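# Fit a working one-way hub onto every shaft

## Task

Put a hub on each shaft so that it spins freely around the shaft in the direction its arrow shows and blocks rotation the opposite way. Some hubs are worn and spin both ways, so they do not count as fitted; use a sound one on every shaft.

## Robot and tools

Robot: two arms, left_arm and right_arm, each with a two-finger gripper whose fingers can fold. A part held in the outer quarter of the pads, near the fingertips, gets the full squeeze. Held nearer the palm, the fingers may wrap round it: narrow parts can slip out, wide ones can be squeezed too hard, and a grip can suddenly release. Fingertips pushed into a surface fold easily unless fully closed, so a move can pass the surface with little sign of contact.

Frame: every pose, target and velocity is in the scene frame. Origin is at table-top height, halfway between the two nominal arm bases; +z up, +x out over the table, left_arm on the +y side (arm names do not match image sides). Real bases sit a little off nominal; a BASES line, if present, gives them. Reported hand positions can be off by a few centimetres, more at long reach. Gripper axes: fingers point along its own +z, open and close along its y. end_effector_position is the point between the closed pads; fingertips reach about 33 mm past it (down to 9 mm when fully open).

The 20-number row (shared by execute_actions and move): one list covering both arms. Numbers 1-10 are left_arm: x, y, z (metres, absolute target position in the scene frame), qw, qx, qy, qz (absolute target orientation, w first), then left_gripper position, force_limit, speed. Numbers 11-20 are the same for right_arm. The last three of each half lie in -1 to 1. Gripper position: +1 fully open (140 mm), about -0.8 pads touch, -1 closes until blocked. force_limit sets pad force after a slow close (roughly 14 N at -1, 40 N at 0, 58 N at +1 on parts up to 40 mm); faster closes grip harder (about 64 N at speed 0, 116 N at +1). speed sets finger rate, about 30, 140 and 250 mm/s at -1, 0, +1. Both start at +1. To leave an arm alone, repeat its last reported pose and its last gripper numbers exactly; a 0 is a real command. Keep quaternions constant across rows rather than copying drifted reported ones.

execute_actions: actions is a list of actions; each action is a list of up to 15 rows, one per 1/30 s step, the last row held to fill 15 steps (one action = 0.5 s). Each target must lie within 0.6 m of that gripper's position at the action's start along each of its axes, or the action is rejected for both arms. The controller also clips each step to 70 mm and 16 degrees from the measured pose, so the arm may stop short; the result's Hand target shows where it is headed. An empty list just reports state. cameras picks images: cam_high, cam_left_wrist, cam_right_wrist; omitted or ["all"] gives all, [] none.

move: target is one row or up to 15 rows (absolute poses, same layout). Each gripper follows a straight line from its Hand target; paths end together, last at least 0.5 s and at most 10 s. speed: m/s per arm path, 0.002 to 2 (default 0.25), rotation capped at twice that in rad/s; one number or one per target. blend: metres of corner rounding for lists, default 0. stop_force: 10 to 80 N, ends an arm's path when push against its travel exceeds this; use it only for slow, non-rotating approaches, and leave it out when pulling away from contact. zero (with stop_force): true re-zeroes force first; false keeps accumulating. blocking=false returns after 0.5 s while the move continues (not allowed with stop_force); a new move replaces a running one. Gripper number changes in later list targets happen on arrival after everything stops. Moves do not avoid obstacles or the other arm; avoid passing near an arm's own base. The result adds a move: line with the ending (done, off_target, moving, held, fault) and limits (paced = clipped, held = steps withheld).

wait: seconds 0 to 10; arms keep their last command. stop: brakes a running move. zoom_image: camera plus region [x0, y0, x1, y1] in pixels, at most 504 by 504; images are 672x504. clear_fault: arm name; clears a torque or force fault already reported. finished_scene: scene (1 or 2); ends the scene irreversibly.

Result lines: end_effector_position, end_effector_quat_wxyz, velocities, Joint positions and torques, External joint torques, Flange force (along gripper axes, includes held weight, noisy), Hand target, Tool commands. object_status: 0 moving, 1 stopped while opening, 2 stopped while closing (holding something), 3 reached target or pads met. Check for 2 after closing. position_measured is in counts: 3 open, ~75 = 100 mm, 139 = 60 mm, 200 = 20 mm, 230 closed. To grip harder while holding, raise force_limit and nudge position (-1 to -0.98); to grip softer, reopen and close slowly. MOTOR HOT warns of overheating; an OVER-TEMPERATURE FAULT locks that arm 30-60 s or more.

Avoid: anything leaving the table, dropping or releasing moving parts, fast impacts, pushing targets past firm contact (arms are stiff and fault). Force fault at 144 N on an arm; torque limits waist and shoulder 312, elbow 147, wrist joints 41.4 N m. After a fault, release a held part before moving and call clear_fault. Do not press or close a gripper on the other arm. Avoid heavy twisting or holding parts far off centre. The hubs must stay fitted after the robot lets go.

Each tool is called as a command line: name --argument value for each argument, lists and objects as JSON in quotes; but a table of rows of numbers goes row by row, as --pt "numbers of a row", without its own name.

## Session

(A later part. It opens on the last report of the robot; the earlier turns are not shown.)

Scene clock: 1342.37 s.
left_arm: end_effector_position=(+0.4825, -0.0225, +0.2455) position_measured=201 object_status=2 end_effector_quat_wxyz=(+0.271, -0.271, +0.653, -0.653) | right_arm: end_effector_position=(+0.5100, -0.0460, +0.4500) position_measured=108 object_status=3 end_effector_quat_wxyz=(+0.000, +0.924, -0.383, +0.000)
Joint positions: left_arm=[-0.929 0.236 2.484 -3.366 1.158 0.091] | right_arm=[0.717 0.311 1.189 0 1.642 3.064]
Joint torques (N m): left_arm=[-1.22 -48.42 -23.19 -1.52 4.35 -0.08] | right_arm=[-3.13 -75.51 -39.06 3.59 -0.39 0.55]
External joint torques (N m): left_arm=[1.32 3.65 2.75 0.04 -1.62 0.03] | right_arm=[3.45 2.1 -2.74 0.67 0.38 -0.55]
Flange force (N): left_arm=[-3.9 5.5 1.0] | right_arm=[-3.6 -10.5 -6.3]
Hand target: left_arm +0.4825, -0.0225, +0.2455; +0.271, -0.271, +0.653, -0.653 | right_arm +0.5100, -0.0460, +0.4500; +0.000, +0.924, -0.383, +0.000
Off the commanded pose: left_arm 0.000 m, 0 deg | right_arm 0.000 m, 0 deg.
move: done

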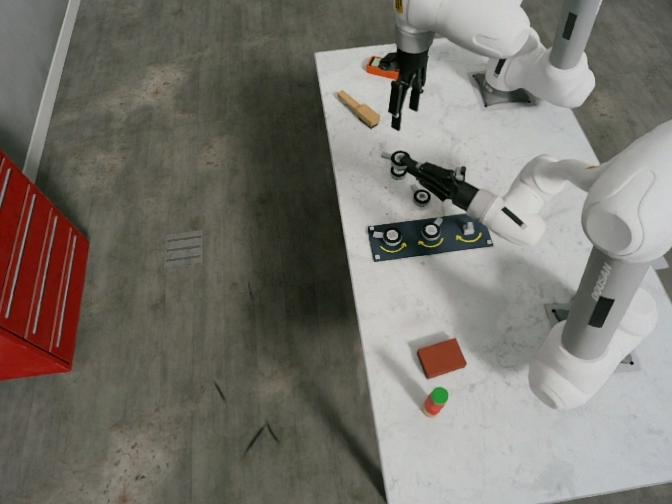

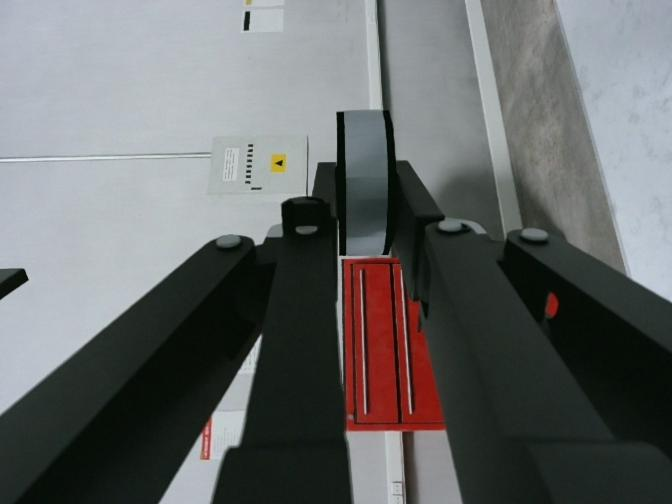

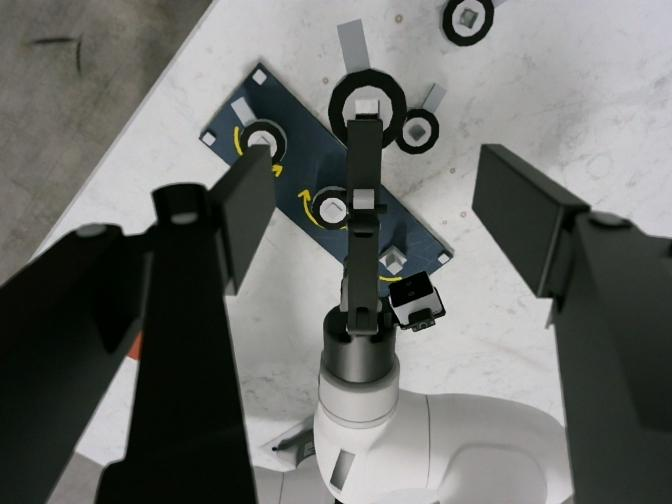

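move --target '[0.4825,-0.0225,0.2455,0.2706,-0.2706,0.6533,-0.6533,-0.98,1,-1,0.51,-0.046,0.3,0,0.9239,-0.3827,0,0.3,-1,-0.8]' --speed 0.12 --cameras '["cam_left_wrist","cam_right_wrist"]'

Scene clock: 1351.00 s.
left_arm: end_effector_position=(+0.4825, -0.0225, +0.2455) position_measured=201 object_status=2 end_effector_quat_wxyz=(+0.271, -0.271, +0.653, -0.653) | right_arm: end_effector_position=(+0.5100, -0.0460, +0.3001) position_measured=91 object_status=3 end_effector_quat_wxyz=(+0.000, +0.924, -0.383, +0.000)
Joint positions: left_arm=[-0.929 0.236 2.484 -3.366 1.158 0.091] | right_arm=[0.717 0.326 1.438 0 1.378 3.064]
Joint torques (N m): left_arm=[-1.22 -47.93 -23.16 -1.31 4.24 -0.32] | right_arm=[-2.99 -76.39 -38.18 3.65 0.03 0.46]
External joint torques (N m): left_arm=[1.28 3.54 2.78 -0.17 -1.52 0.28] | right_arm=[3.46 1.94 -3.03 0.55 -0.04 -0.46]
Flange force (N): left_arm=[-2.9 5.3 0.6] | right_arm=[-3.7 -10.0 -3.6]
Hand target: left_arm +0.4825, -0.0225, +0.2455; +0.271, -0.271, +0.653, -0.653 | right_arm +0.5100, -0.0460, +0.3000; +0.000, +0.924, -0.383, +0.000
Off the commanded pose: left_arm 0.000 m, 0 deg | right_arm 0.000 m, 0 deg.
move: done

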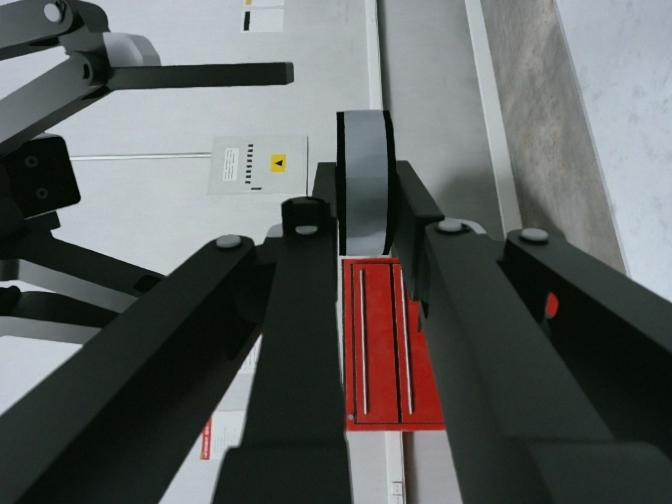

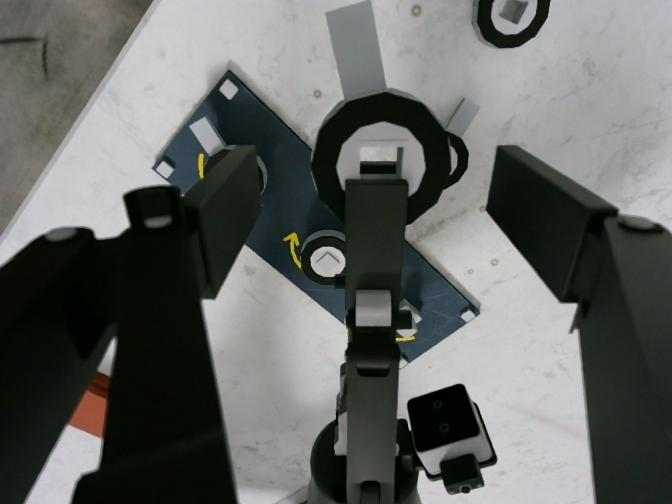

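move --target '[0.4825,-0.0225,0.2455,0.2706,-0.2706,0.6533,-0.6533,-0.98,1,-1,0.5113,-0.0511,0.275,0,0.9239,-0.3827,0,0.3,-1,-0.8]' --speed 0.05 --cameras '["cam_left_wrist","cam_right_wrist"]'

zoom_image --camera "cam_right_wrist" --region '[280, 60, 480, 260]'

Scene clock: 1370.73 s.
left_arm: end_effector_position=(+0.4825, -0.0225, +0.2455) position_measured=201 object_status=2 end_effector_quat_wxyz=(+0.271, -0.271, +0.653, -0.653) | right_arm: end_effector_position=(+0.5113, -0.0511, +0.2751) position_measured=91 object_status=3 end_effector_quat_wxyz=(+0.000, +0.924, -0.383, +0.000)
Joint positions: left_arm=[-0.929 0.236 2.484 -3.366 1.158 0.091] | right_arm=[0.711 0.33 1.478 0 1.334 3.058]
Joint torques (N m): left_arm=[-1.87 -47.52 -22.85 -1.47 4.32 -0.36] | right_arm=[-2.55 -76.32 -38.43 3.59 -0.34 0.45]
External joint torques (N m): left_arm=[1.93 2.96 2.51 0 -1.59 0.32] | right_arm=[2.88 2.02 -2.34 0.57 0.32 -0.45]
Flange force (N): left_arm=[-5.1 3.6 0.9] | right_arm=[-2.9 -8.7 -2.9]
Hand target: left_arm +0.4825, -0.0225, +0.2455; +0.271, -0.271, +0.653, -0.653 | right_arm +0.5113, -0.0511, +0.2750; +0.000, +0.924, -0.383, +0.000
Off the commanded pose: left_arm 0.000 m, 0 deg | right_arm 0.000 m, 0 deg.
move: done

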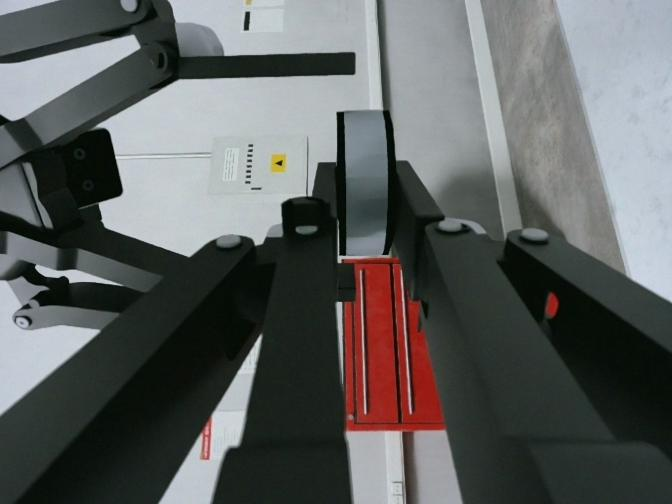

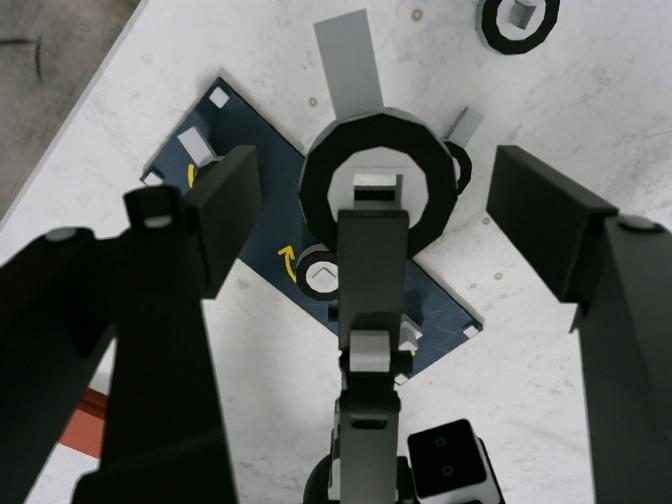

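Scaled by 2.520 from the camera's image (finer frame: 960x720).

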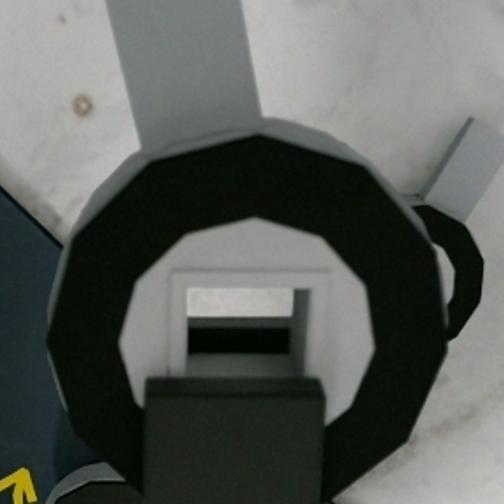

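move --target '[0.4825,-0.0225,0.2455,0.2706,-0.2706,0.6533,-0.6533,-0.98,1,-1,0.5069,-0.0485,0.27,0,0.9239,-0.3827,0,0.3,-1,-0.8]' --speed 0.04 --cameras '["cam_left_wrist","cam_right_wrist"]'

zoom_image --camera "cam_right_wrist" --region '[280, 60, 480, 260]'

Scene clock: 1391.73 s.
left_arm: end_effector_position=(+0.4825, -0.0225, +0.2455) position_measured=201 object_status=2 end_effector_quat_wxyz=(+0.271, -0.271, +0.653, -0.653) | right_arm: end_effector_position=(+0.5069, -0.0485, +0.2700) position_measured=91 object_status=3 end_effector_quat_wxyz=(+0.000, +0.924, -0.383, +0.000)
Joint positions: left_arm=[-0.929 0.236 2.484 -3.366 1.158 0.091] | right_arm=[0.717 0.33 1.487 0 1.324 3.064]
Joint torques (N m): left_arm=[-1.15 -47.44 -23.39 -1.5 4.24 -0.34] | right_arm=[-2.29 -75.66 -38.85 3.54 -0.01 0.69]
External joint torques (N m): left_arm=[1.16 3.09 3.01 0.03 -1.52 0.3] | right_arm=[2.57 1.59 -1.79 0.59 0 -0.69]
Flange force (N): left_arm=[-3.2 4.3 -0.3] | right_arm=[-2.3 -6.5 -1.7]
Hand target: left_arm +0.4825, -0.0225, +0.2455; +0.271, -0.271, +0.653, -0.653 | right_arm +0.5069, -0.0485, +0.2700; +0.000, +0.924, -0.383, +0.000
Off the commanded pose: left_arm 0.000 m, 0 deg | right_arm 0.000 m, 0 deg.
move: done

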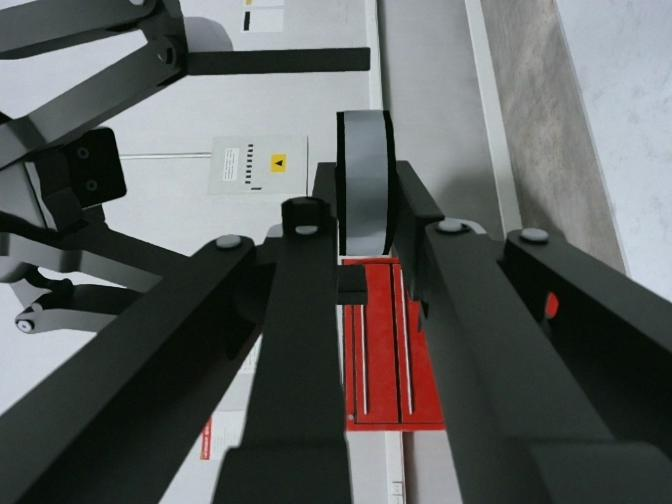

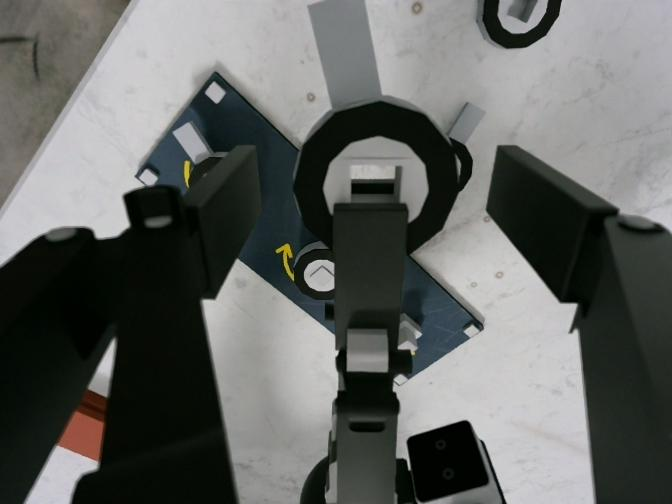

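Scaled by 2.520 from the camera's image (finer frame: 960x720).

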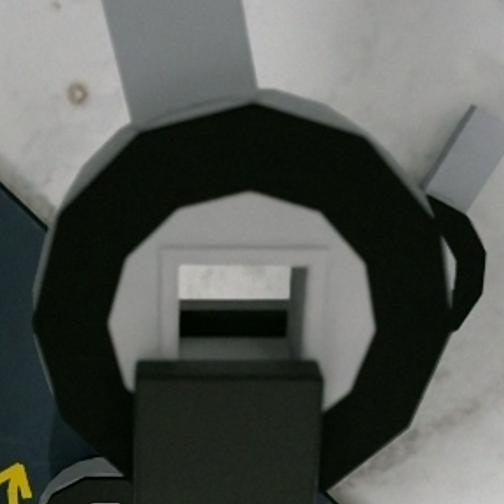

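execute_actions --actions '[[[0.4825,-0.0225,0.2455,0.2706,-0.2706,0.6533,-0.6533,-0.98,1,-1,0.5069,-0.0485,0.27,0,0.9239,-0.3827,0,-1,-1,-1]],[[0.4825,-0.0225,0.2455,0.2706,-0.2706,0.6533,-0.6533,-0.98,1,-1,0.5069,-0.0485,0.27,0,0.9239,-0.3827,0,-1,-1,-1]],[[0.4825,-0.0225,0.2455,0.2706,-0.2706,0.6533,-0.6533,-0.98,1,-1,0.5069,-0.0485,0.27,0,0.9239,-0.3827,0,-1,-1,-1]],[[0.4825,-0.0225,0.2455,0.2706,-0.2706,0.6533,-0.6533,-0.98,1,-1,0.5069,-0.0485,0.27,0,0.9239,-0.3827,0,-0.98,0.5,-1]],[[0.4825,-0.0225,0.2455,0.2706,-0.2706,0.6533,-0.6533,-0.98,1,-1,0.5069,-0.0485,0.27,0,0.9239,-0.3827,0,-0.98,0.5,-1]]]' --cameras '["cam_left_wrist","cam_right_wrist"]'

Scene clock: 1408.47 s.
left_arm: end_effector_position=(+0.4825, -0.0225, +0.2455) position_measured=201 object_status=2 end_effector_quat_wxyz=(+0.271, -0.271, +0.653, -0.653) | right_arm: end_effector_position=(+0.5069, -0.0485, +0.2700) position_measured=141 object_status=2 end_effector_quat_wxyz=(+0.000, +0.924, -0.383, +0.000)
Joint positions: left_arm=[-0.929 0.236 2.484 -3.366 1.158 0.091] | right_arm=[0.717 0.33 1.487 0 1.324 3.064]
Joint torques (N m): left_arm=[-1.85 -51.54 -25.49 -1.3 5.97 -0.24] | right_arm=[-3.29 -72.5 -35.53 3.34 -0.37 0.44]
External joint torques (N m): left_arm=[1.87 7.17 5.13 -0.17 -3.25 0.2] | right_arm=[3.48 -1.69 -5.12 0.8 0.36 -0.44]
External joint torques at the end of the 1st action: left_arm=[1.58 3.3 2.86 -0.1 -1.65 0.2] | right_arm=[2.99 1.89 -2.59 0.58 0.45 -0.49]
External joint torques at the end of the 2nd action: left_arm=[2.06 3.58 2.82 -0.07 -1.6 0.27] | right_arm=[2.78 2.46 -2.79 0.61 0.45 -0.46]
External joint torques at the end of the 3rd action: left_arm=[1.78 4.79 3.16 -0.04 -1.99 0.37] | right_arm=[3.8 0.7 -3.17 0.7 0.32 -0.57]
External joint torques at the end of the 4th action: left_arm=[1.64 6.87 5.06 -0.2 -3.34 0.31] | right_arm=[3.57 -1.52 -5.21 0.82 0.39 -0.5]
Flange force (N): left_arm=[-4.8 10.3 1.9] | right_arm=[-3.8 -8.9 -7.9]
Flange force at the end of the 1st action (N): left_arm=[-4.1 4.5 0.5] | right_arm=[-3.1 -9.1 -3.4]
Flange force at the end of the 2nd action (N): left_arm=[-5.3 5.2 1.1] | right_arm=[-2.8 -10.4 -3.4]
Flange force at the end of the 3rd action (N): left_arm=[-4.5 7.1 1.9] | right_arm=[-4.1 -8.4 -4.4]
Flange force at the end of the 4th action (N): left_arm=[-4.1 9.2 1.7] | right_arm=[-3.8 -9.4 -8.0]
Hand target: left_arm +0.4825, -0.0225, +0.2455; +0.271, -0.271, +0.653, -0.653 | right_arm +0.5069, -0.0485, +0.2700; +0.000, +0.924, -0.383, +0.000
Off the commanded pose: left_arm 0.000 m, 0 deg | right_arm 0.000 m, 0 deg.

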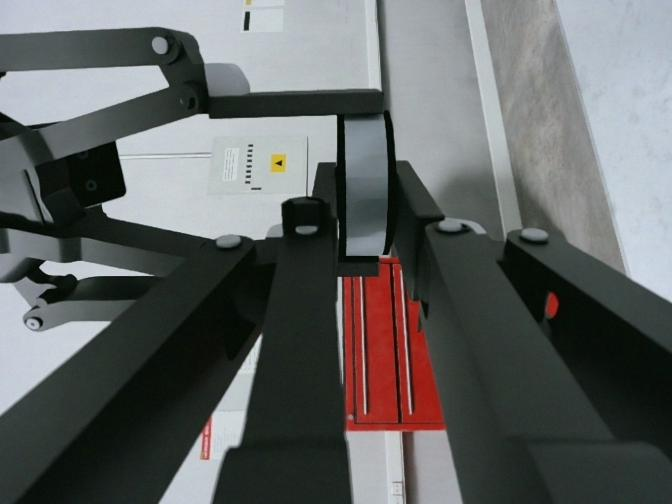

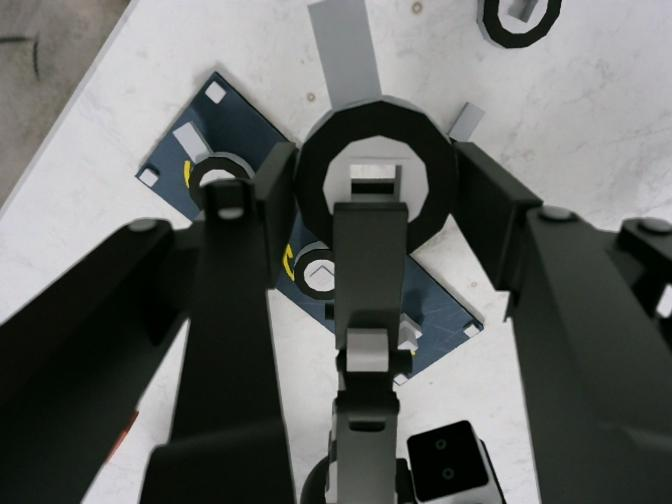

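execute_actions --actions '[[[0.4825,-0.0225,0.2455,0.2706,-0.2706,0.6533,-0.6533,-0.3,-1,-1,0.5069,-0.0485,0.27,0,0.9239,-0.3827,0,-0.98,0.5,-1]],[[0.4825,-0.0225,0.2455,0.2706,-0.2706,0.6533,-0.6533,-0.3,-1,-1,0.5069,-0.0485,0.27,0,0.9239,-0.3827,0,-0.98,0.5,-1]]]' --cameras '["cam_left_wrist"]'

move --pt "0.405 0.055 0.2455 0.2706 -0.2706 0.6533 -0.6533 -0.3 -1 -1 0.5069 -0.0485 0.27 0 0.9239 -0.3827 0 -0.98 0.5 -1" --pt "0.56 0.3 0.33 0.2706 -0.2706 0.6533 -0.6533 -0.3 -1 -1 0.5069 -0.0485 0.27 0 0.9239 -0.3827 0 -0.98 0.5 -1" --pt "0.55 0.42 0.34 0.2706 -0.2706 0.6533 -0.6533 -0.3 -1 -1 0.5069 -0.0485 0.27 0 0.9239 -0.3827 0 -0.98 0.5 -1" --speed '[0.06,0.2,0.15]' --blend '[0.02,0.04,0]'

zoom_image --camera "cam_right_wrist" --region '[280, 60, 480, 260]'

Scene clock: 1432.00 s.
left_arm: end_effector_position=(+0.4825, -0.0225, +0.2455) position_measured=167 object_status=3 end_effector_quat_wxyz=(+0.271, -0.271, +0.653, -0.653) | right_arm: end_effector_position=(+0.5069, -0.0485, +0.2700) position_measured=141 object_status=2 end_effector_quat_wxyz=(+0.000, +0.924, -0.383, +0.000)
Joint positions: left_arm=[-0.929 0.236 2.484 -3.366 1.158 0.091] | right_arm=[0.717 0.33 1.487 0 1.324 3.064]
Joint torques (N m): left_arm=[-2.03 -45.26 -20.9 -1.47 3.04 -0.27] | right_arm=[-2.95 -78.69 -39.71 3.52 -0.4 0.56]
External joint torques (N m): left_arm=[2.1 0.56 0.53 0 -0.32 0.22] | right_arm=[3.27 4.45 -0.95 0.63 0.4 -0.56]
External joint torques at the end of the 1st action: left_arm=[1.85 0.66 0.57 0.06 -0.3 0.22] | right_arm=[3.16 4.43 -0.81 0.63 0.37 -0.62]
Flange force (N): left_arm=[-5.3 0.5 1.0] | right_arm=[-3.3 -9.5 -0.1]
Flange force at the end of the 1st action (N): left_arm=[-4.8 0.9 1.0] | right_arm=[-3.1 -9.2 0.1]
Hand target: left_arm +0.4825, -0.0225, +0.2455; +0.271, -0.271, +0.653, -0.653 | right_arm +0.5069, -0.0485, +0.2700; +0.000, +0.924, -0.383, +0.000
Off the commanded pose: left_arm 0.000 m, 0 deg | right_arm 0.000 m, 0 deg.

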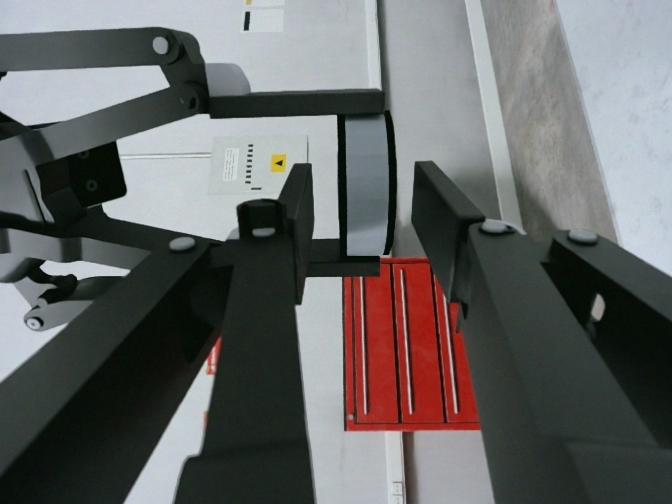

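Scene clock: 1436.63 s.
left_arm: end_effector_position=(+0.5500, +0.4200, +0.3400) position_measured=167 object_status=3 end_effector_quat_wxyz=(+0.271, -0.271, +0.653, -0.653) | right_arm: end_effector_position=(+0.5069, -0.0485, +0.2700) position_measured=141 object_status=2 end_effector_quat_wxyz=(+0.000, +0.924, -0.383, +0.000)
Joint positions: left_arm=[0.417 -0.033 2.487 -1.911 1.303 -0.641] | right_arm=[0.717 0.33 1.487 0 1.324 3.064]
Joint torques (N m): left_arm=[-1.24 -21.87 -25.26 -2.6 2.4 -0.27] | right_arm=[-3.11 -78.79 -39.81 3.54 -0.39 0.51]
External joint torques (N m): left_arm=[1.39 0.55 1.06 0.12 -0.2 0.22] | right_arm=[3.07 4.73 -0.8 0.57 0.38 -0.51]
Flange force (N): left_arm=[-0.9 2.4 -3.8] | right_arm=[-3.1 -9.6 0.2]
Hand target: left_arm +0.5500, +0.4200, +0.3400; +0.271, -0.271, +0.653, -0.653 | right_arm +0.5069, -0.0485, +0.2700; +0.000, +0.924, -0.383, +0.000
Off the commanded pose: left_arm 0.000 m, 0 deg | right_arm 0.000 m, 0 deg.
move: done

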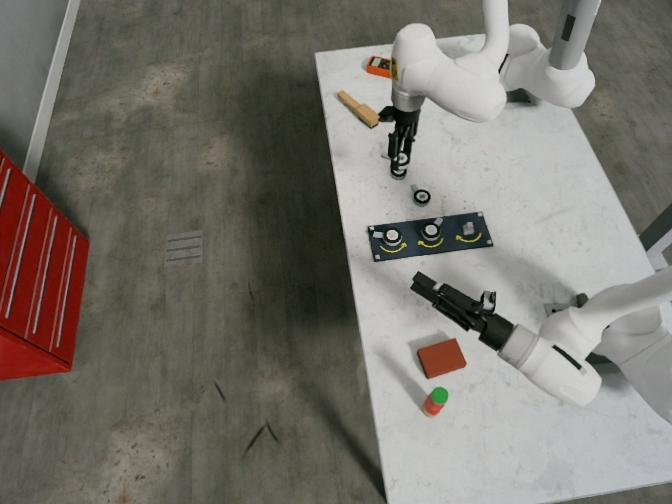

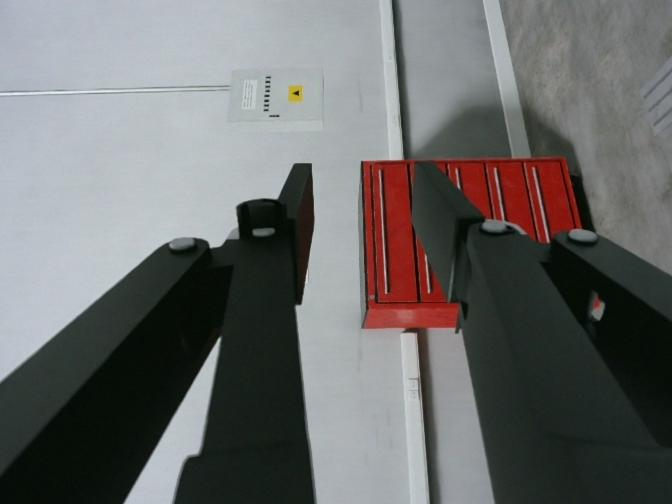

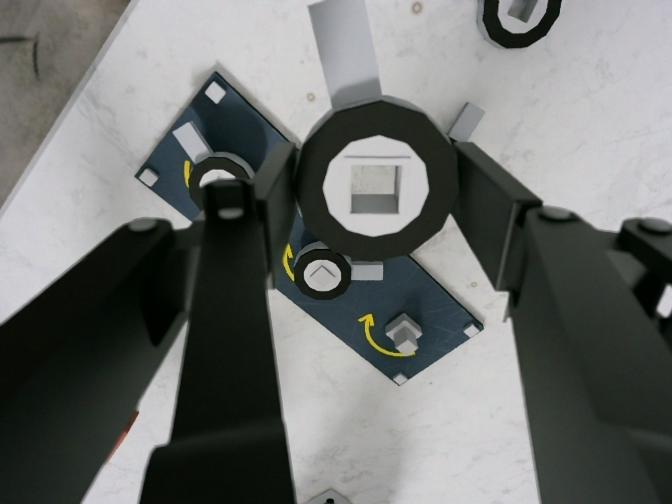

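Scaled by 2.520 from the camera's image (finer frame: 960x720).

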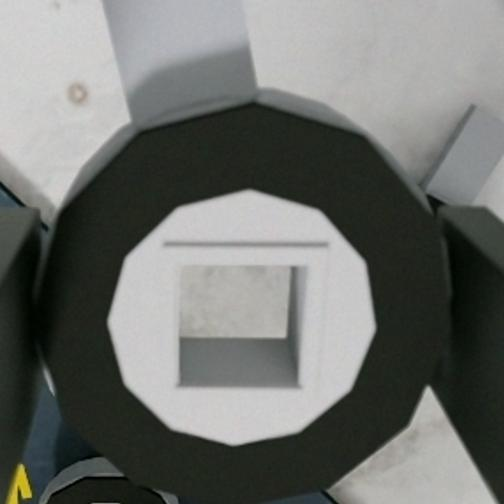

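move --pt "0.55 0.42 0.34 0.2706 -0.2706 0.6533 -0.6533 -0.3 -1 -1 0.4 -0.1 0.22 0 0.829 -0.5592 0 -0.98 0.5 -1" --pt "0.55 0.42 0.34 0.2706 -0.2706 0.6533 -0.6533 -0.3 -1 -1 0.2857 -0.07 0.12 0 0.7009 -0.7133 0 -0.98 0.5 -1" --pt "0.55 0.42 0.34 0.2706 -0.2706 0.6533 -0.6533 -0.3 -1 -1 0.2857 -0.07 0.055 0 0.7009 -0.7133 0 -0.98 0.5 -1" --speed '[0.2,0.2,0.08]' --blend '[0.03,0.01,0]' --cameras '["cam_right_wrist"]'

move --target '[0.55,0.42,0.34,0.2706,-0.2706,0.6533,-0.6533,-0.3,-1,-1,0.2857,-0.07,0.03,0,0.7009,-0.7133,0,-0.98,0.5,-1]' --speed 0.01 --stop_force 10 --cameras '["cam_right_wrist"]'

Scene clock: 1451.00 s.
left_arm: end_effector_position=(+0.5500, +0.4200, +0.3400) position_measured=167 object_status=3 end_effector_quat_wxyz=(+0.271, -0.271, +0.653, -0.653) | right_arm: end_effector_position=(+0.2857, -0.0700, +0.0551) position_measured=141 object_status=2 end_effector_quat_wxyz=(+0.000, +0.701, -0.713, +0.000)
Joint positions: left_arm=[0.417 -0.033 2.487 -1.911 1.303 -0.641] | right_arm=[0.939 0.259 2.021 0 0.861 4.089]
Joint torques (N m): left_arm=[-1.76 -21.04 -24.74 -2.53 2.44 -0.29] | right_arm=[-2.8 -61.88 -30.5 2.72 -0.44 0.46]
External joint torques (N m): left_arm=[1.92 -0.25 0.6 0.07 -0.25 0.25] | right_arm=[3.02 3.58 -1.31 0.54 0.47 -0.46]
Flange force (N): left_arm=[-0.9 0.4 -5.3] | right_arm=[-9.0 -0.5 2.3]
Hand target: left_arm +0.5500, +0.4200, +0.3400; +0.271, -0.271, +0.653, -0.653 | right_arm +0.2857, -0.0700, +0.0550; +0.000, +0.701, -0.713, +0.000
Off the commanded pose: left_arm 0.000 m, 0 deg | right_arm 0.000 m, 0 deg.
move: done

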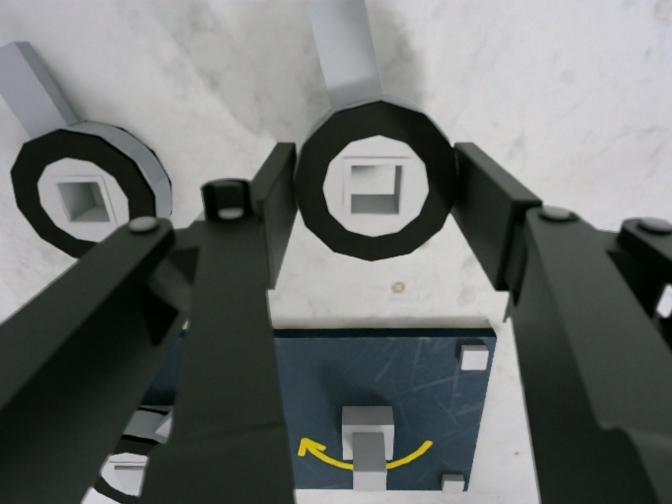

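Scene clock: 1453.63 s.
left_arm: end_effector_position=(+0.5500, +0.4200, +0.3400) position_measured=167 object_status=3 end_effector_quat_wxyz=(+0.271, -0.271, +0.653, -0.653) | right_arm: end_effector_position=(+0.2857, -0.0699, +0.0350) position_measured=141 object_status=2 end_effector_quat_wxyz=(+0.000, +0.701, -0.713, +0.000)
Joint positions: left_arm=[0.417 -0.033 2.487 -1.911 1.303 -0.641] | right_arm=[0.939 0.283 2.036 0 0.823 4.089]
Joint torques (N m): left_arm=[-1.57 -21.47 -25.35 -2.46 2.58 -0.33] | right_arm=[-3.13 -47.38 -20.8 2.49 -2.04 0.53]
External joint torques (N m): left_arm=[1.64 0.73 1.12 -0.02 -0.4 0.28] | right_arm=[3.35 -12.1 -9.86 0.65 2.06 -0.53]
Flange force (N): left_arm=[-1.1 2.9 -3.8] | right_arm=[-6.0 1.9 -25.7]
Hand target: left_arm +0.5500, +0.4200, +0.3400; +0.271, -0.271, +0.653, -0.653 | right_arm +0.2857, -0.0700, +0.0350; +0.000, +0.701, -0.713, +0.000
Off the commanded pose: left_arm 0.000 m, 0 deg | right_arm 0.005 m, 0 deg.
move: contact (right_arm)

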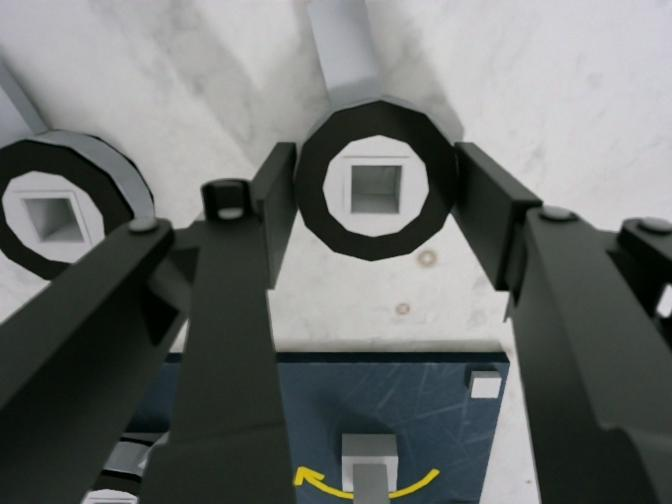

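execute_actions --actions '[[[0.55,0.42,0.34,0.2706,-0.2706,0.6533,-0.6533,-0.3,-1,-1,0.2857,-0.07,0.035,0,0.7009,-0.7133,0,0.3,-1,-0.8]],[[0.55,0.42,0.34,0.2706,-0.2706,0.6533,-0.6533,-0.3,-1,-1,0.2857,-0.07,0.041,0,0.7009,-0.7133,0,0.3,-1,-0.8]],[[0.55,0.42,0.34,0.2706,-0.2706,0.6533,-0.6533,-0.3,-1,-1,0.2857,-0.07,0.041,0,0.7009,-0.7133,0,0.3,-1,-0.8]]]' --cameras '["cam_right_wrist"]'

zoom_image --camera "cam_right_wrist" --region '[280, 80, 480, 280]'

Scene clock: 1466.03 s.
left_arm: end_effector_position=(+0.5500, +0.4200, +0.3400) position_measured=167 object_status=3 end_effector_quat_wxyz=(+0.271, -0.271, +0.653, -0.653) | right_arm: end_effector_position=(+0.2857, -0.0700, +0.0410) position_measured=91 object_status=3 end_effector_quat_wxyz=(+0.000, +0.701, -0.713, +0.000)
Joint positions: left_arm=[0.417 -0.033 2.487 -1.911 1.303 -0.641] | right_arm=[0.939 0.276 2.032 0 0.834 4.089]
Joint torques (N m): left_arm=[-1.58 -21.23 -25.28 -2.51 2.51 -0.36] | right_arm=[-2.8 -61.07 -28.37 2.54 -0.4 0.5]
External joint torques (N m): left_arm=[1.74 -0.08 1.1 0.04 -0.32 0.32] | right_arm=[3.07 1.89 -2.64 0.63 0.43 -0.5]
External joint torques at the end of the 1st action: left_arm=[1.78 0.15 0.89 0.1 -0.36 0.2] | right_arm=[3.25 2.29 -2.51 0.6 0.36 -0.46]
External joint torques at the end of the 2nd action: left_arm=[1.82 0.22 0.98 -0.01 -0.33 0.26] | right_arm=[2.65 2.22 -2.56 0.6 0.5 -0.52]
Flange force (N): left_arm=[-0.1 1.4 -4.7] | right_arm=[-9.1 -0.6 -0.4]
Flange force at the end of the 1st action (N): left_arm=[-0.9 1.2 -4.7] | right_arm=[-9.5 -0.4 0.4]
Flange force at the end of the 2nd action (N): left_arm=[-0.8 1.7 -4.6] | right_arm=[-8.9 -1.3 -0.1]
Hand target: left_arm +0.5500, +0.4200, +0.3400; +0.271, -0.271, +0.653, -0.653 | right_arm +0.2857, -0.0700, +0.0410; +0.000, +0.701, -0.713, +0.000
Off the commanded pose: left_arm 0.000 m, 0 deg | right_arm 0.000 m, 0 deg.

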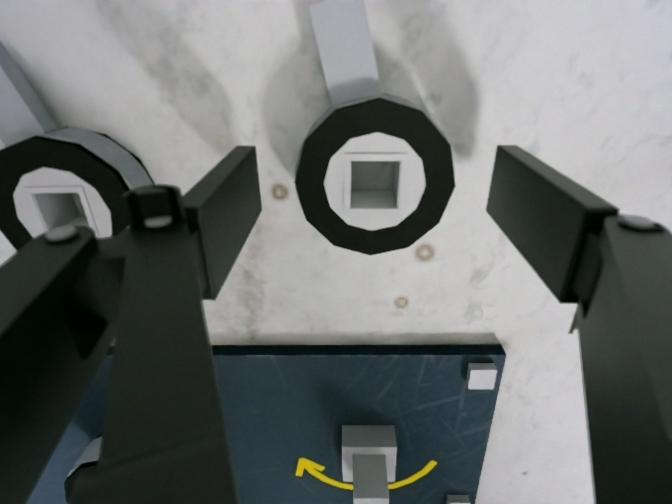

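Scaled by 2.520 from the camera's image (finer frame: 960x720).

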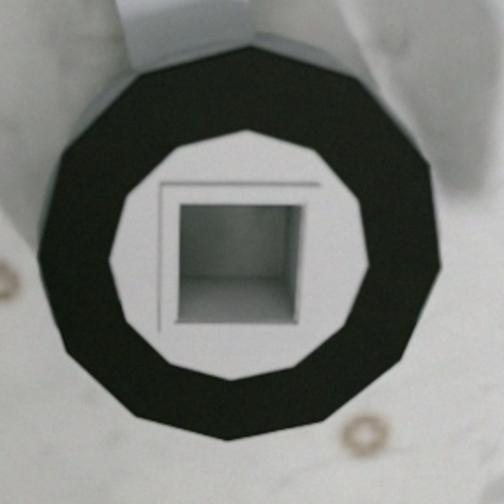

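execute_actions --actions '[[[0.55,0.42,0.34,0.2706,-0.2706,0.6533,-0.6533,-0.3,-1,-1,0.2857,-0.07,0.041,0,0.7009,-0.7133,0,-1,0,-1]],[[0.55,0.42,0.34,0.2706,-0.2706,0.6533,-0.6533,-0.3,-1,-1,0.2857,-0.07,0.041,0,0.7009,-0.7133,0,-1,0,-1]],[[0.55,0.42,0.34,0.2706,-0.2706,0.6533,-0.6533,-0.3,-1,-1,0.2857,-0.07,0.041,0,0.7009,-0.7133,0,-1,0,-1]],[[0.55,0.42,0.34,0.2706,-0.2706,0.6533,-0.6533,-0.3,-1,-1,0.2857,-0.07,0.041,0,0.7009,-0.7133,0,-0.98,1,-1]]]' --cameras '[]'

move --pt "0.55 0.42 0.34 0.2706 -0.2706 0.6533 -0.6533 -0.3 -1 -1 0.2857 -0.07 0.135 0 0.7009 -0.7133 0 -0.98 1 -1" --pt "0.55 0.42 0.34 0.2706 -0.2706 0.6533 -0.6533 -0.3 -1 -1 0.2857 0.0931 0.135 0 0.7009 -0.7133 0 -0.98 1 -1" --pt "0.55 0.42 0.34 0.2706 -0.2706 0.6533 -0.6533 -0.3 -1 -1 0.2857 0.0931 0.0905 0 0.7009 -0.7133 0 -0.98 1 -1" --speed '[0.08,0.2,0.08]' --blend '[0.01,0.01,0]' --cameras '["cam_right_wrist"]'

zoom_image --camera "cam_right_wrist" --region '[345, 160, 405, 220]'

Scene clock: 1482.83 s.
left_arm: end_effector_position=(+0.5500, +0.4200, +0.3400) position_measured=167 object_status=3 end_effector_quat_wxyz=(+0.271, -0.271, +0.653, -0.653) | right_arm: end_effector_position=(+0.2857, -0.0700, +0.0410) position_measured=141 object_status=2 end_effector_quat_wxyz=(+0.000, +0.701, -0.713, +0.000)
Joint positions: left_arm=[0.417 -0.033 2.487 -1.911 1.303 -0.641] | right_arm=[0.939 0.276 2.032 0 0.834 4.089]
Joint torques (N m): left_arm=[-1.61 -21.43 -25.35 -2.48 2.52 -0.31] | right_arm=[-2.73 -48.42 -22.01 2.63 -1.98 0.43]
External joint torques (N m): left_arm=[1.74 0.09 1.11 0 -0.32 0.27] | right_arm=[2.84 -10.66 -9.03 0.56 2.01 -0.43]
External joint torques at the end of the 1st action: left_arm=[1.64 0.09 0.91 0.12 -0.32 0.22] | right_arm=[3.02 1.85 -2.48 0.57 0.41 -0.5]
External joint torques at the end of the 2nd action: left_arm=[1.99 0.14 0.61 0.04 -0.41 0.2] | right_arm=[3.42 2.02 -2.64 0.51 0.44 -0.55]
External joint torques at the end of the 3rd action: left_arm=[1.66 1.15 0.97 0.02 -0.43 0.32] | right_arm=[3.4 -6.48 -7.25 0.53 1.2 -0.47]
Flange force (N): left_arm=[-0.3 1.6 -4.6] | right_arm=[-5.7 1.3 -23.2]
Flange force at the end of the 1st action (N): left_arm=[-0.7 1.2 -4.5] | right_arm=[-8.7 -0.4 -0.3]
Flange force at the end of the 2nd action (N): left_arm=[-1.5 1.0 -4.9] | right_arm=[-9.6 -0.2 -0.3]
Flange force at the end of the 3rd action (N): left_arm=[-2.1 3.7 -3.5] | right_arm=[-7.7 1.1 -15.3]
Hand target: left_arm +0.5500, +0.4200, +0.3400; +0.271, -0.271, +0.653, -0.653 | right_arm +0.2857, -0.0700, +0.0410; +0.000, +0.701, -0.713, +0.000
Off the commanded pose: left_arm 0.000 m, 0 deg | right_arm 0.000 m, 0 deg.

Scene clock: 1485.77 s.
left_arm: end_effector_position=(+0.5500, +0.4200, +0.3400) position_measured=167 object_status=3 end_effector_quat_wxyz=(+0.271, -0.271, +0.653, -0.653) | right_arm: end_effector_position=(+0.2857, +0.0931, +0.0906) position_measured=141 object_status=2 end_effector_quat_wxyz=(+0.000, +0.701, -0.713, +0.000)
Joint positions: left_arm=[0.417 -0.033 2.487 -1.911 1.303 -0.641] | right_arm=[1.075 0.417 1.713 0 1.012 4.224]
Joint torques (N m): left_arm=[-1.05 -21.84 -25.2 -2.46 2.49 -0.31] | right_arm=[-2.76 -81.38 -34.97 3.1 -0.66 0.5]
External joint torques (N m): left_arm=[1.14 0.94 1.07 -0.01 -0.3 0.26] | right_arm=[2.89 4.06 -0.58 0.54 0.69 -0.5]
Flange force (N): left_arm=[-1.0 3.4 -2.4] | right_arm=[-8.2 -0.2 1.9]
Hand target: left_arm +0.5500, +0.4200, +0.3400; +0.271, -0.271, +0.653, -0.653 | right_arm +0.2857, +0.0931, +0.0905; +0.000, +0.701, -0.713, +0.000
Off the commanded pose: left_arm 0.000 m, 0 deg | right_arm 0.000 m, 0 deg.
move: done

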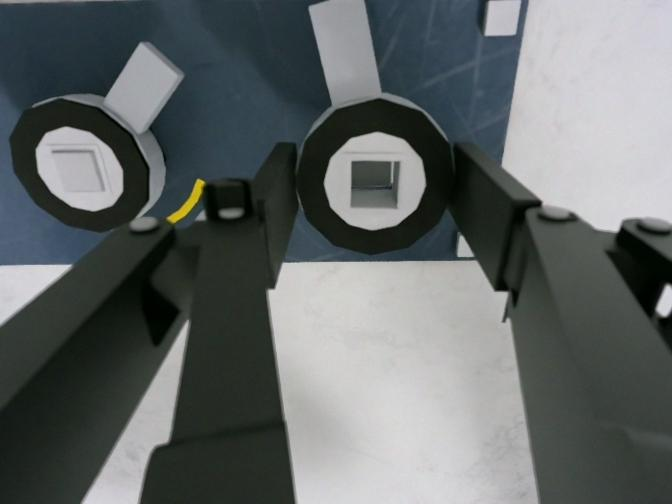

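Scaled by 8.400 from the camera's image (finer frame: 960x720).

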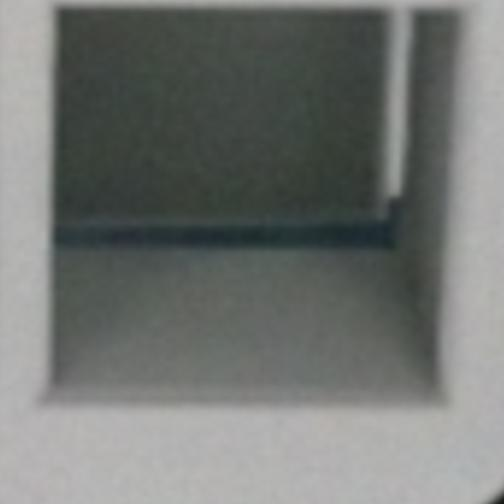

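move --target '[0.55,0.42,0.34,0.2706,-0.2706,0.6533,-0.6533,-0.3,-1,-1,0.2857,0.0931,0.07,0,0.7009,-0.7133,0,-0.98,1,-1]' --speed 0.01 --stop_force 10 --cameras '[]'

move --target '[0.55,0.42,0.34,0.2706,-0.2706,0.6533,-0.6533,-0.3,-1,-1,0.2857,0.0931,0.052,0,0.7009,-0.7133,0,-0.98,1,-1]' --speed 0.006 --stop_force 14 --cameras '["cam_right_wrist"]'

Scene clock: 1495.10 s.
left_arm: end_effector_position=(+0.5500, +0.4200, +0.3400) position_measured=167 object_status=3 end_effector_quat_wxyz=(+0.271, -0.271, +0.653, -0.653) | right_arm: end_effector_position=(+0.2857, +0.0931, +0.0700) position_measured=141 object_status=2 end_effector_quat_wxyz=(+0.000, +0.701, -0.713, +0.000)
Joint positions: left_arm=[0.417 -0.033 2.487 -1.911 1.303 -0.641] | right_arm=[1.075 0.435 1.728 0 0.978 4.224]
Joint torques (N m): left_arm=[-1.75 -21.55 -25.05 -2.58 2.58 -0.26] | right_arm=[0.65 -80.67 -28.5 4.41 2.09 0.59]
External joint torques (N m): left_arm=[1.85 0.71 0.91 0.11 -0.4 0.22] | right_arm=[-0.42 2.52 -6.19 -0.86 -2.05 -0.59]
Flange force (N): left_arm=[-1.8 2.4 -4.6] | right_arm=[-12.9 -7.6 1.2]
Hand target: left_arm +0.5500, +0.4200, +0.3400; +0.271, -0.271, +0.653, -0.653 | right_arm +0.2857, +0.0931, +0.0700; +0.000, +0.701, -0.713, +0.000
Off the commanded pose: left_arm 0.000 m, 0 deg | right_arm 0.000 m, 0 deg.
move: done

Scene clock: 1496.83 s.
left_arm: end_effector_position=(+0.5500, +0.4200, +0.3400) position_measured=167 object_status=3 end_effector_quat_wxyz=(+0.271, -0.271, +0.653, -0.653) | right_arm: end_effector_position=(+0.2857, +0.0931, +0.0635) position_measured=141 object_status=2 end_effector_quat_wxyz=(+0.000, +0.701, -0.713, +0.000)
Joint positions: left_arm=[0.417 -0.033 2.487 -1.911 1.303 -0.641] | right_arm=[1.075 0.441 1.733 0 0.967 4.224]
Joint torques (N m): left_arm=[-2.18 -21.33 -24.92 -2.52 2.58 -0.35] | right_arm=[0.41 -63.83 -21.19 4.23 -0.36 0.55]
External joint torques (N m): left_arm=[2.28 0.44 0.7 0.05 -0.4 0.3] | right_arm=[-0.16 -14.66 -13.29 -0.7 0.39 -0.55]
Flange force (N): left_arm=[-2.2 2.0 -5.6] | right_arm=[-7.4 -4.6 -23.7]
Hand target: left_arm +0.5500, +0.4200, +0.3400; +0.271, -0.271, +0.653, -0.653 | right_arm +0.2857, +0.0931, +0.0635; +0.000, +0.701, -0.713, +0.000
Off the commanded pose: left_arm 0.000 m, 0 deg | right_arm 0.011 m, 0 deg.
move: contact (right_arm)

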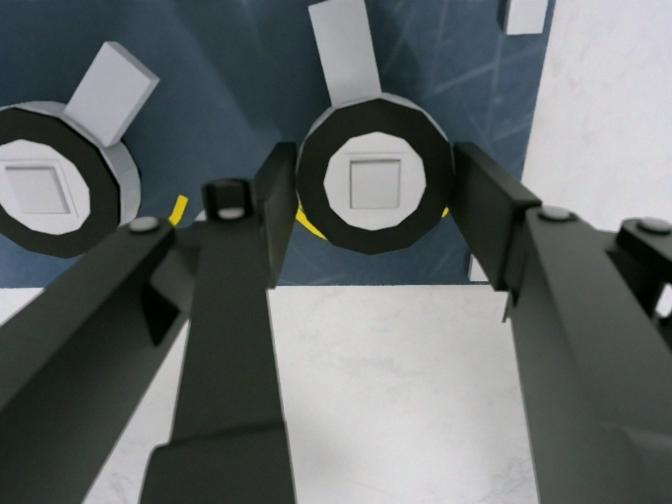

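execute_actions --actions '[[[0.55,0.42,0.34,0.2706,-0.2706,0.6533,-0.6533,-0.3,-1,-1,0.2857,0.0931,0.0635,0,0.7009,-0.7133,0,0.17,-1,-1]],[[0.55,0.42,0.34,0.2706,-0.2706,0.6533,-0.6533,-0.3,-1,-1,0.2857,0.0931,0.0635,0,0.7009,-0.7133,0,0.17,-1,-1]],[[0.55,0.42,0.34,0.2706,-0.2706,0.6533,-0.6533,-0.3,-1,-1,0.2857,0.0931,0.0635,0,0.7009,-0.7133,0,-1,-1,-1]],[[0.55,0.42,0.34,0.2706,-0.2706,0.6533,-0.6533,-0.3,-1,-1,0.2857,0.0931,0.0635,0,0.7009,-0.7133,0,-1,-1,-1]],[[0.55,0.42,0.34,0.2706,-0.2706,0.6533,-0.6533,-0.3,-1,-1,0.2857,0.0931,0.0635,0,0.7009,-0.7133,0,-1,-1,-1]]]' --cameras '["cam_right_wrist"]'

move --target '[0.55,0.42,0.34,0.2706,-0.2706,0.6533,-0.6533,-0.3,-1,-1,0.2857,0.0931,0.0635,0,0.5299,-0.848,0,-1,-1,-1]' --speed 0.1 --cameras '["cam_right_wrist"]'

move --target '[0.55,0.42,0.34,0.2706,-0.2706,0.6533,-0.6533,-0.3,-1,-1,0.2857,0.0931,0.0635,0,0.7009,-0.7133,0,-1,-1,-1]' --speed 0.1 --cameras '["cam_right_wrist"]'

Scene clock: 1514.17 s.
left_arm: end_effector_position=(+0.5500, +0.4200, +0.3400) position_measured=167 object_status=3 end_effector_quat_wxyz=(+0.271, -0.271, +0.653, -0.653) | right_arm: end_effector_position=(+0.2857, +0.0931, +0.0635) position_measured=138 object_status=2 end_effector_quat_wxyz=(+0.000, +0.701, -0.713, +0.000)
Joint positions: left_arm=[0.417 -0.033 2.487 -1.911 1.303 -0.641] | right_arm=[1.075 0.441 1.733 0 0.967 4.224]
Joint torques (N m): left_arm=[-1.39 -21.04 -25.12 -2.56 2.5 -0.25] | right_arm=[1.77 -77.6 -29.1 4.95 0.1 0.45]
External joint torques (N m): left_arm=[1.44 0.35 1.01 0.09 -0.31 0.2] | right_arm=[-1.71 -0.99 -5.45 -1.42 -0.07 -0.45]
External joint torques at the end of the 1st action: left_arm=[1.49 0.69 1.14 0.14 -0.29 0.27] | right_arm=[3.27 2.23 -2.87 0.62 0.41 -0.51]
External joint torques at the end of the 2nd action: left_arm=[1.66 0.27 0.78 0.05 -0.29 0.26] | right_arm=[3.1 1.76 -2.68 0.6 0.46 -0.48]
External joint torques at the end of the 3rd action: left_arm=[1.37 0.41 1.09 0.06 -0.29 0.29] | right_arm=[3.18 2.04 -2.61 0.52 0.42 -0.56]
External joint torques at the end of the 4th action: left_arm=[1.84 0.14 0.76 -0.01 -0.3 0.25] | right_arm=[-2 -2.15 -5.58 -1.4 -0.16 -0.45]
Flange force (N): left_arm=[-0.7 1.8 -3.8] | right_arm=[-7.8 -7.0 -4.7]
Flange force at the end of the 1st action (N): left_arm=[-1.1 2.8 -3.9] | right_arm=[-10.3 -0.6 -0.6]
Flange force at the end of the 2nd action (N): left_arm=[-1.1 1.7 -4.3] | right_arm=[-9.3 -0.4 -1.0]
Flange force at the end of the 3rd action (N): left_arm=[-0.5 2.3 -3.6] | right_arm=[-9.5 -0.5 -0.7]
Flange force at the end of the 4th action (N): left_arm=[-1.1 1.4 -4.6] | right_arm=[-6.4 -6.8 -5.7]
Hand target: left_arm +0.5500, +0.4200, +0.3400; +0.271, -0.271, +0.653, -0.653 | right_arm +0.2857, +0.0931, +0.0635; +0.000, +0.701, -0.713, +0.000
Off the commanded pose: left_arm 0.000 m, 0 deg | right_arm 0.000 m, 0 deg.

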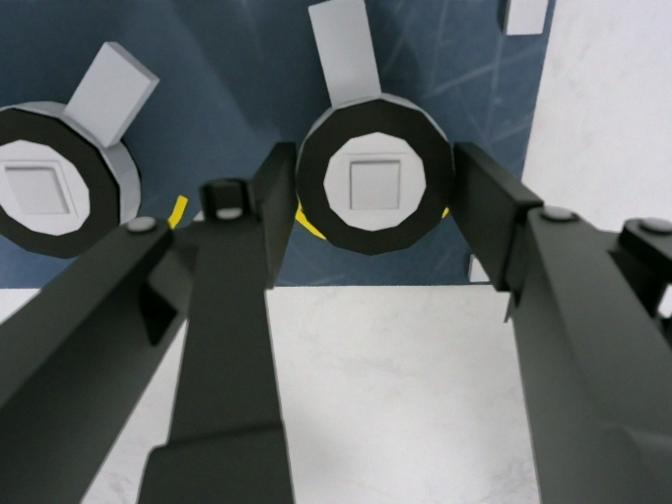

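Scene clock: 1516.77 s.
left_arm: end_effector_position=(+0.5500, +0.4200, +0.3400) position_measured=167 object_status=3 end_effector_quat_wxyz=(+0.271, -0.271, +0.653, -0.653) | right_arm: end_effector_position=(+0.2858, +0.0930, +0.0635) position_measured=138 object_status=2 end_effector_quat_wxyz=(+0.000, -0.530, +0.848, +0.000)
Joint positions: left_arm=[0.417 -0.033 2.487 -1.911 1.303 -0.641] | right_arm=[1.074 0.441 1.733 0 0.967 4.661]
Joint torques (N m): left_arm=[-1.82 -21.28 -24.93 -2.57 2.49 -0.23] | right_arm=[-2.59 -78.23 -28.22 3.05 0.97 0.23]
External joint torques (N m): left_arm=[1.94 0.3 0.79 0.1 -0.31 0.18] | right_arm=[2.58 -0.14 -6.23 0.49 -0.93 -0.23]
Flange force (N): left_arm=[-1.5 1.5 -5.1] | right_arm=[-12.5 3.2 -3.0]
Hand target: left_arm +0.5500, +0.4200, +0.3400; +0.271, -0.271, +0.653, -0.653 | right_arm +0.2857, +0.0931, +0.0635; +0.000, -0.530, +0.848, +0.000
Off the commanded pose: left_arm 0.000 m, 0 deg | right_arm 0.000 m, 0 deg.
move: done

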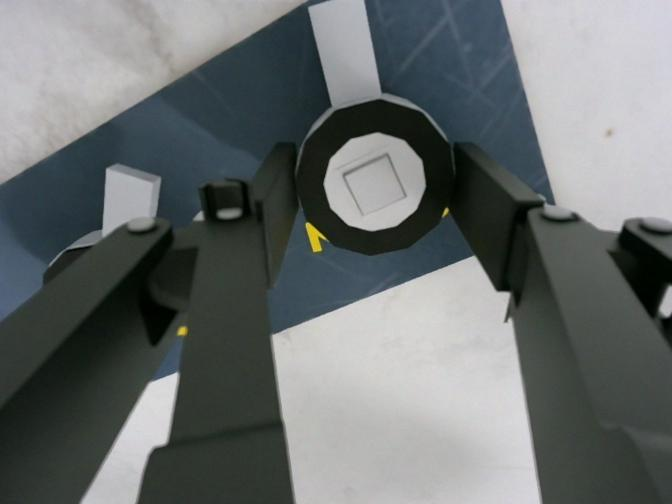

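Scene clock: 1519.37 s.
left_arm: end_effector_position=(+0.5500, +0.4200, +0.3400) position_measured=167 object_status=3 end_effector_quat_wxyz=(+0.271, -0.271, +0.653, -0.653) | right_arm: end_effector_position=(+0.2856, +0.0932, +0.0635) position_measured=138 object_status=2 end_effector_quat_wxyz=(+0.000, +0.701, -0.713, +0.000)
Joint positions: left_arm=[0.417 -0.033 2.487 -1.911 1.303 -0.641] | right_arm=[1.075 0.441 1.733 0 0.967 4.224]
Joint torques (N m): left_arm=[-1.56 -21.63 -24.85 -2.48 2.45 -0.33] | right_arm=[8.59 -80.04 -31.12 7.06 0.06 -0.34]
External joint torques (N m): left_arm=[1.71 0.46 0.63 0 -0.25 0.29] | right_arm=[-8.55 1.58 -3.38 -3.53 -0.03 0.34]
Flange force (N): left_arm=[-1.7 2.1 -4.1] | right_arm=[-3.1 -14.0 -0.9]
Hand target: left_arm +0.5500, +0.4200, +0.3400; +0.271, -0.271, +0.653, -0.653 | right_arm +0.2857, +0.0931, +0.0635; +0.000, +0.701, -0.713, +0.000
Off the commanded pose: left_arm 0.000 m, 0 deg | right_arm 0.000 m, 0 deg.
move: done

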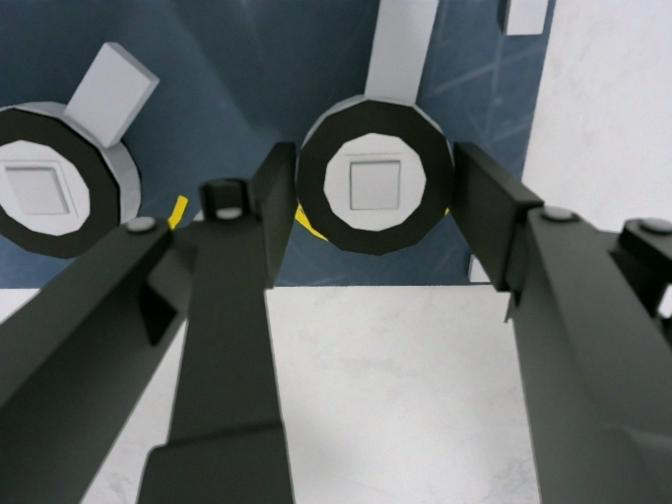

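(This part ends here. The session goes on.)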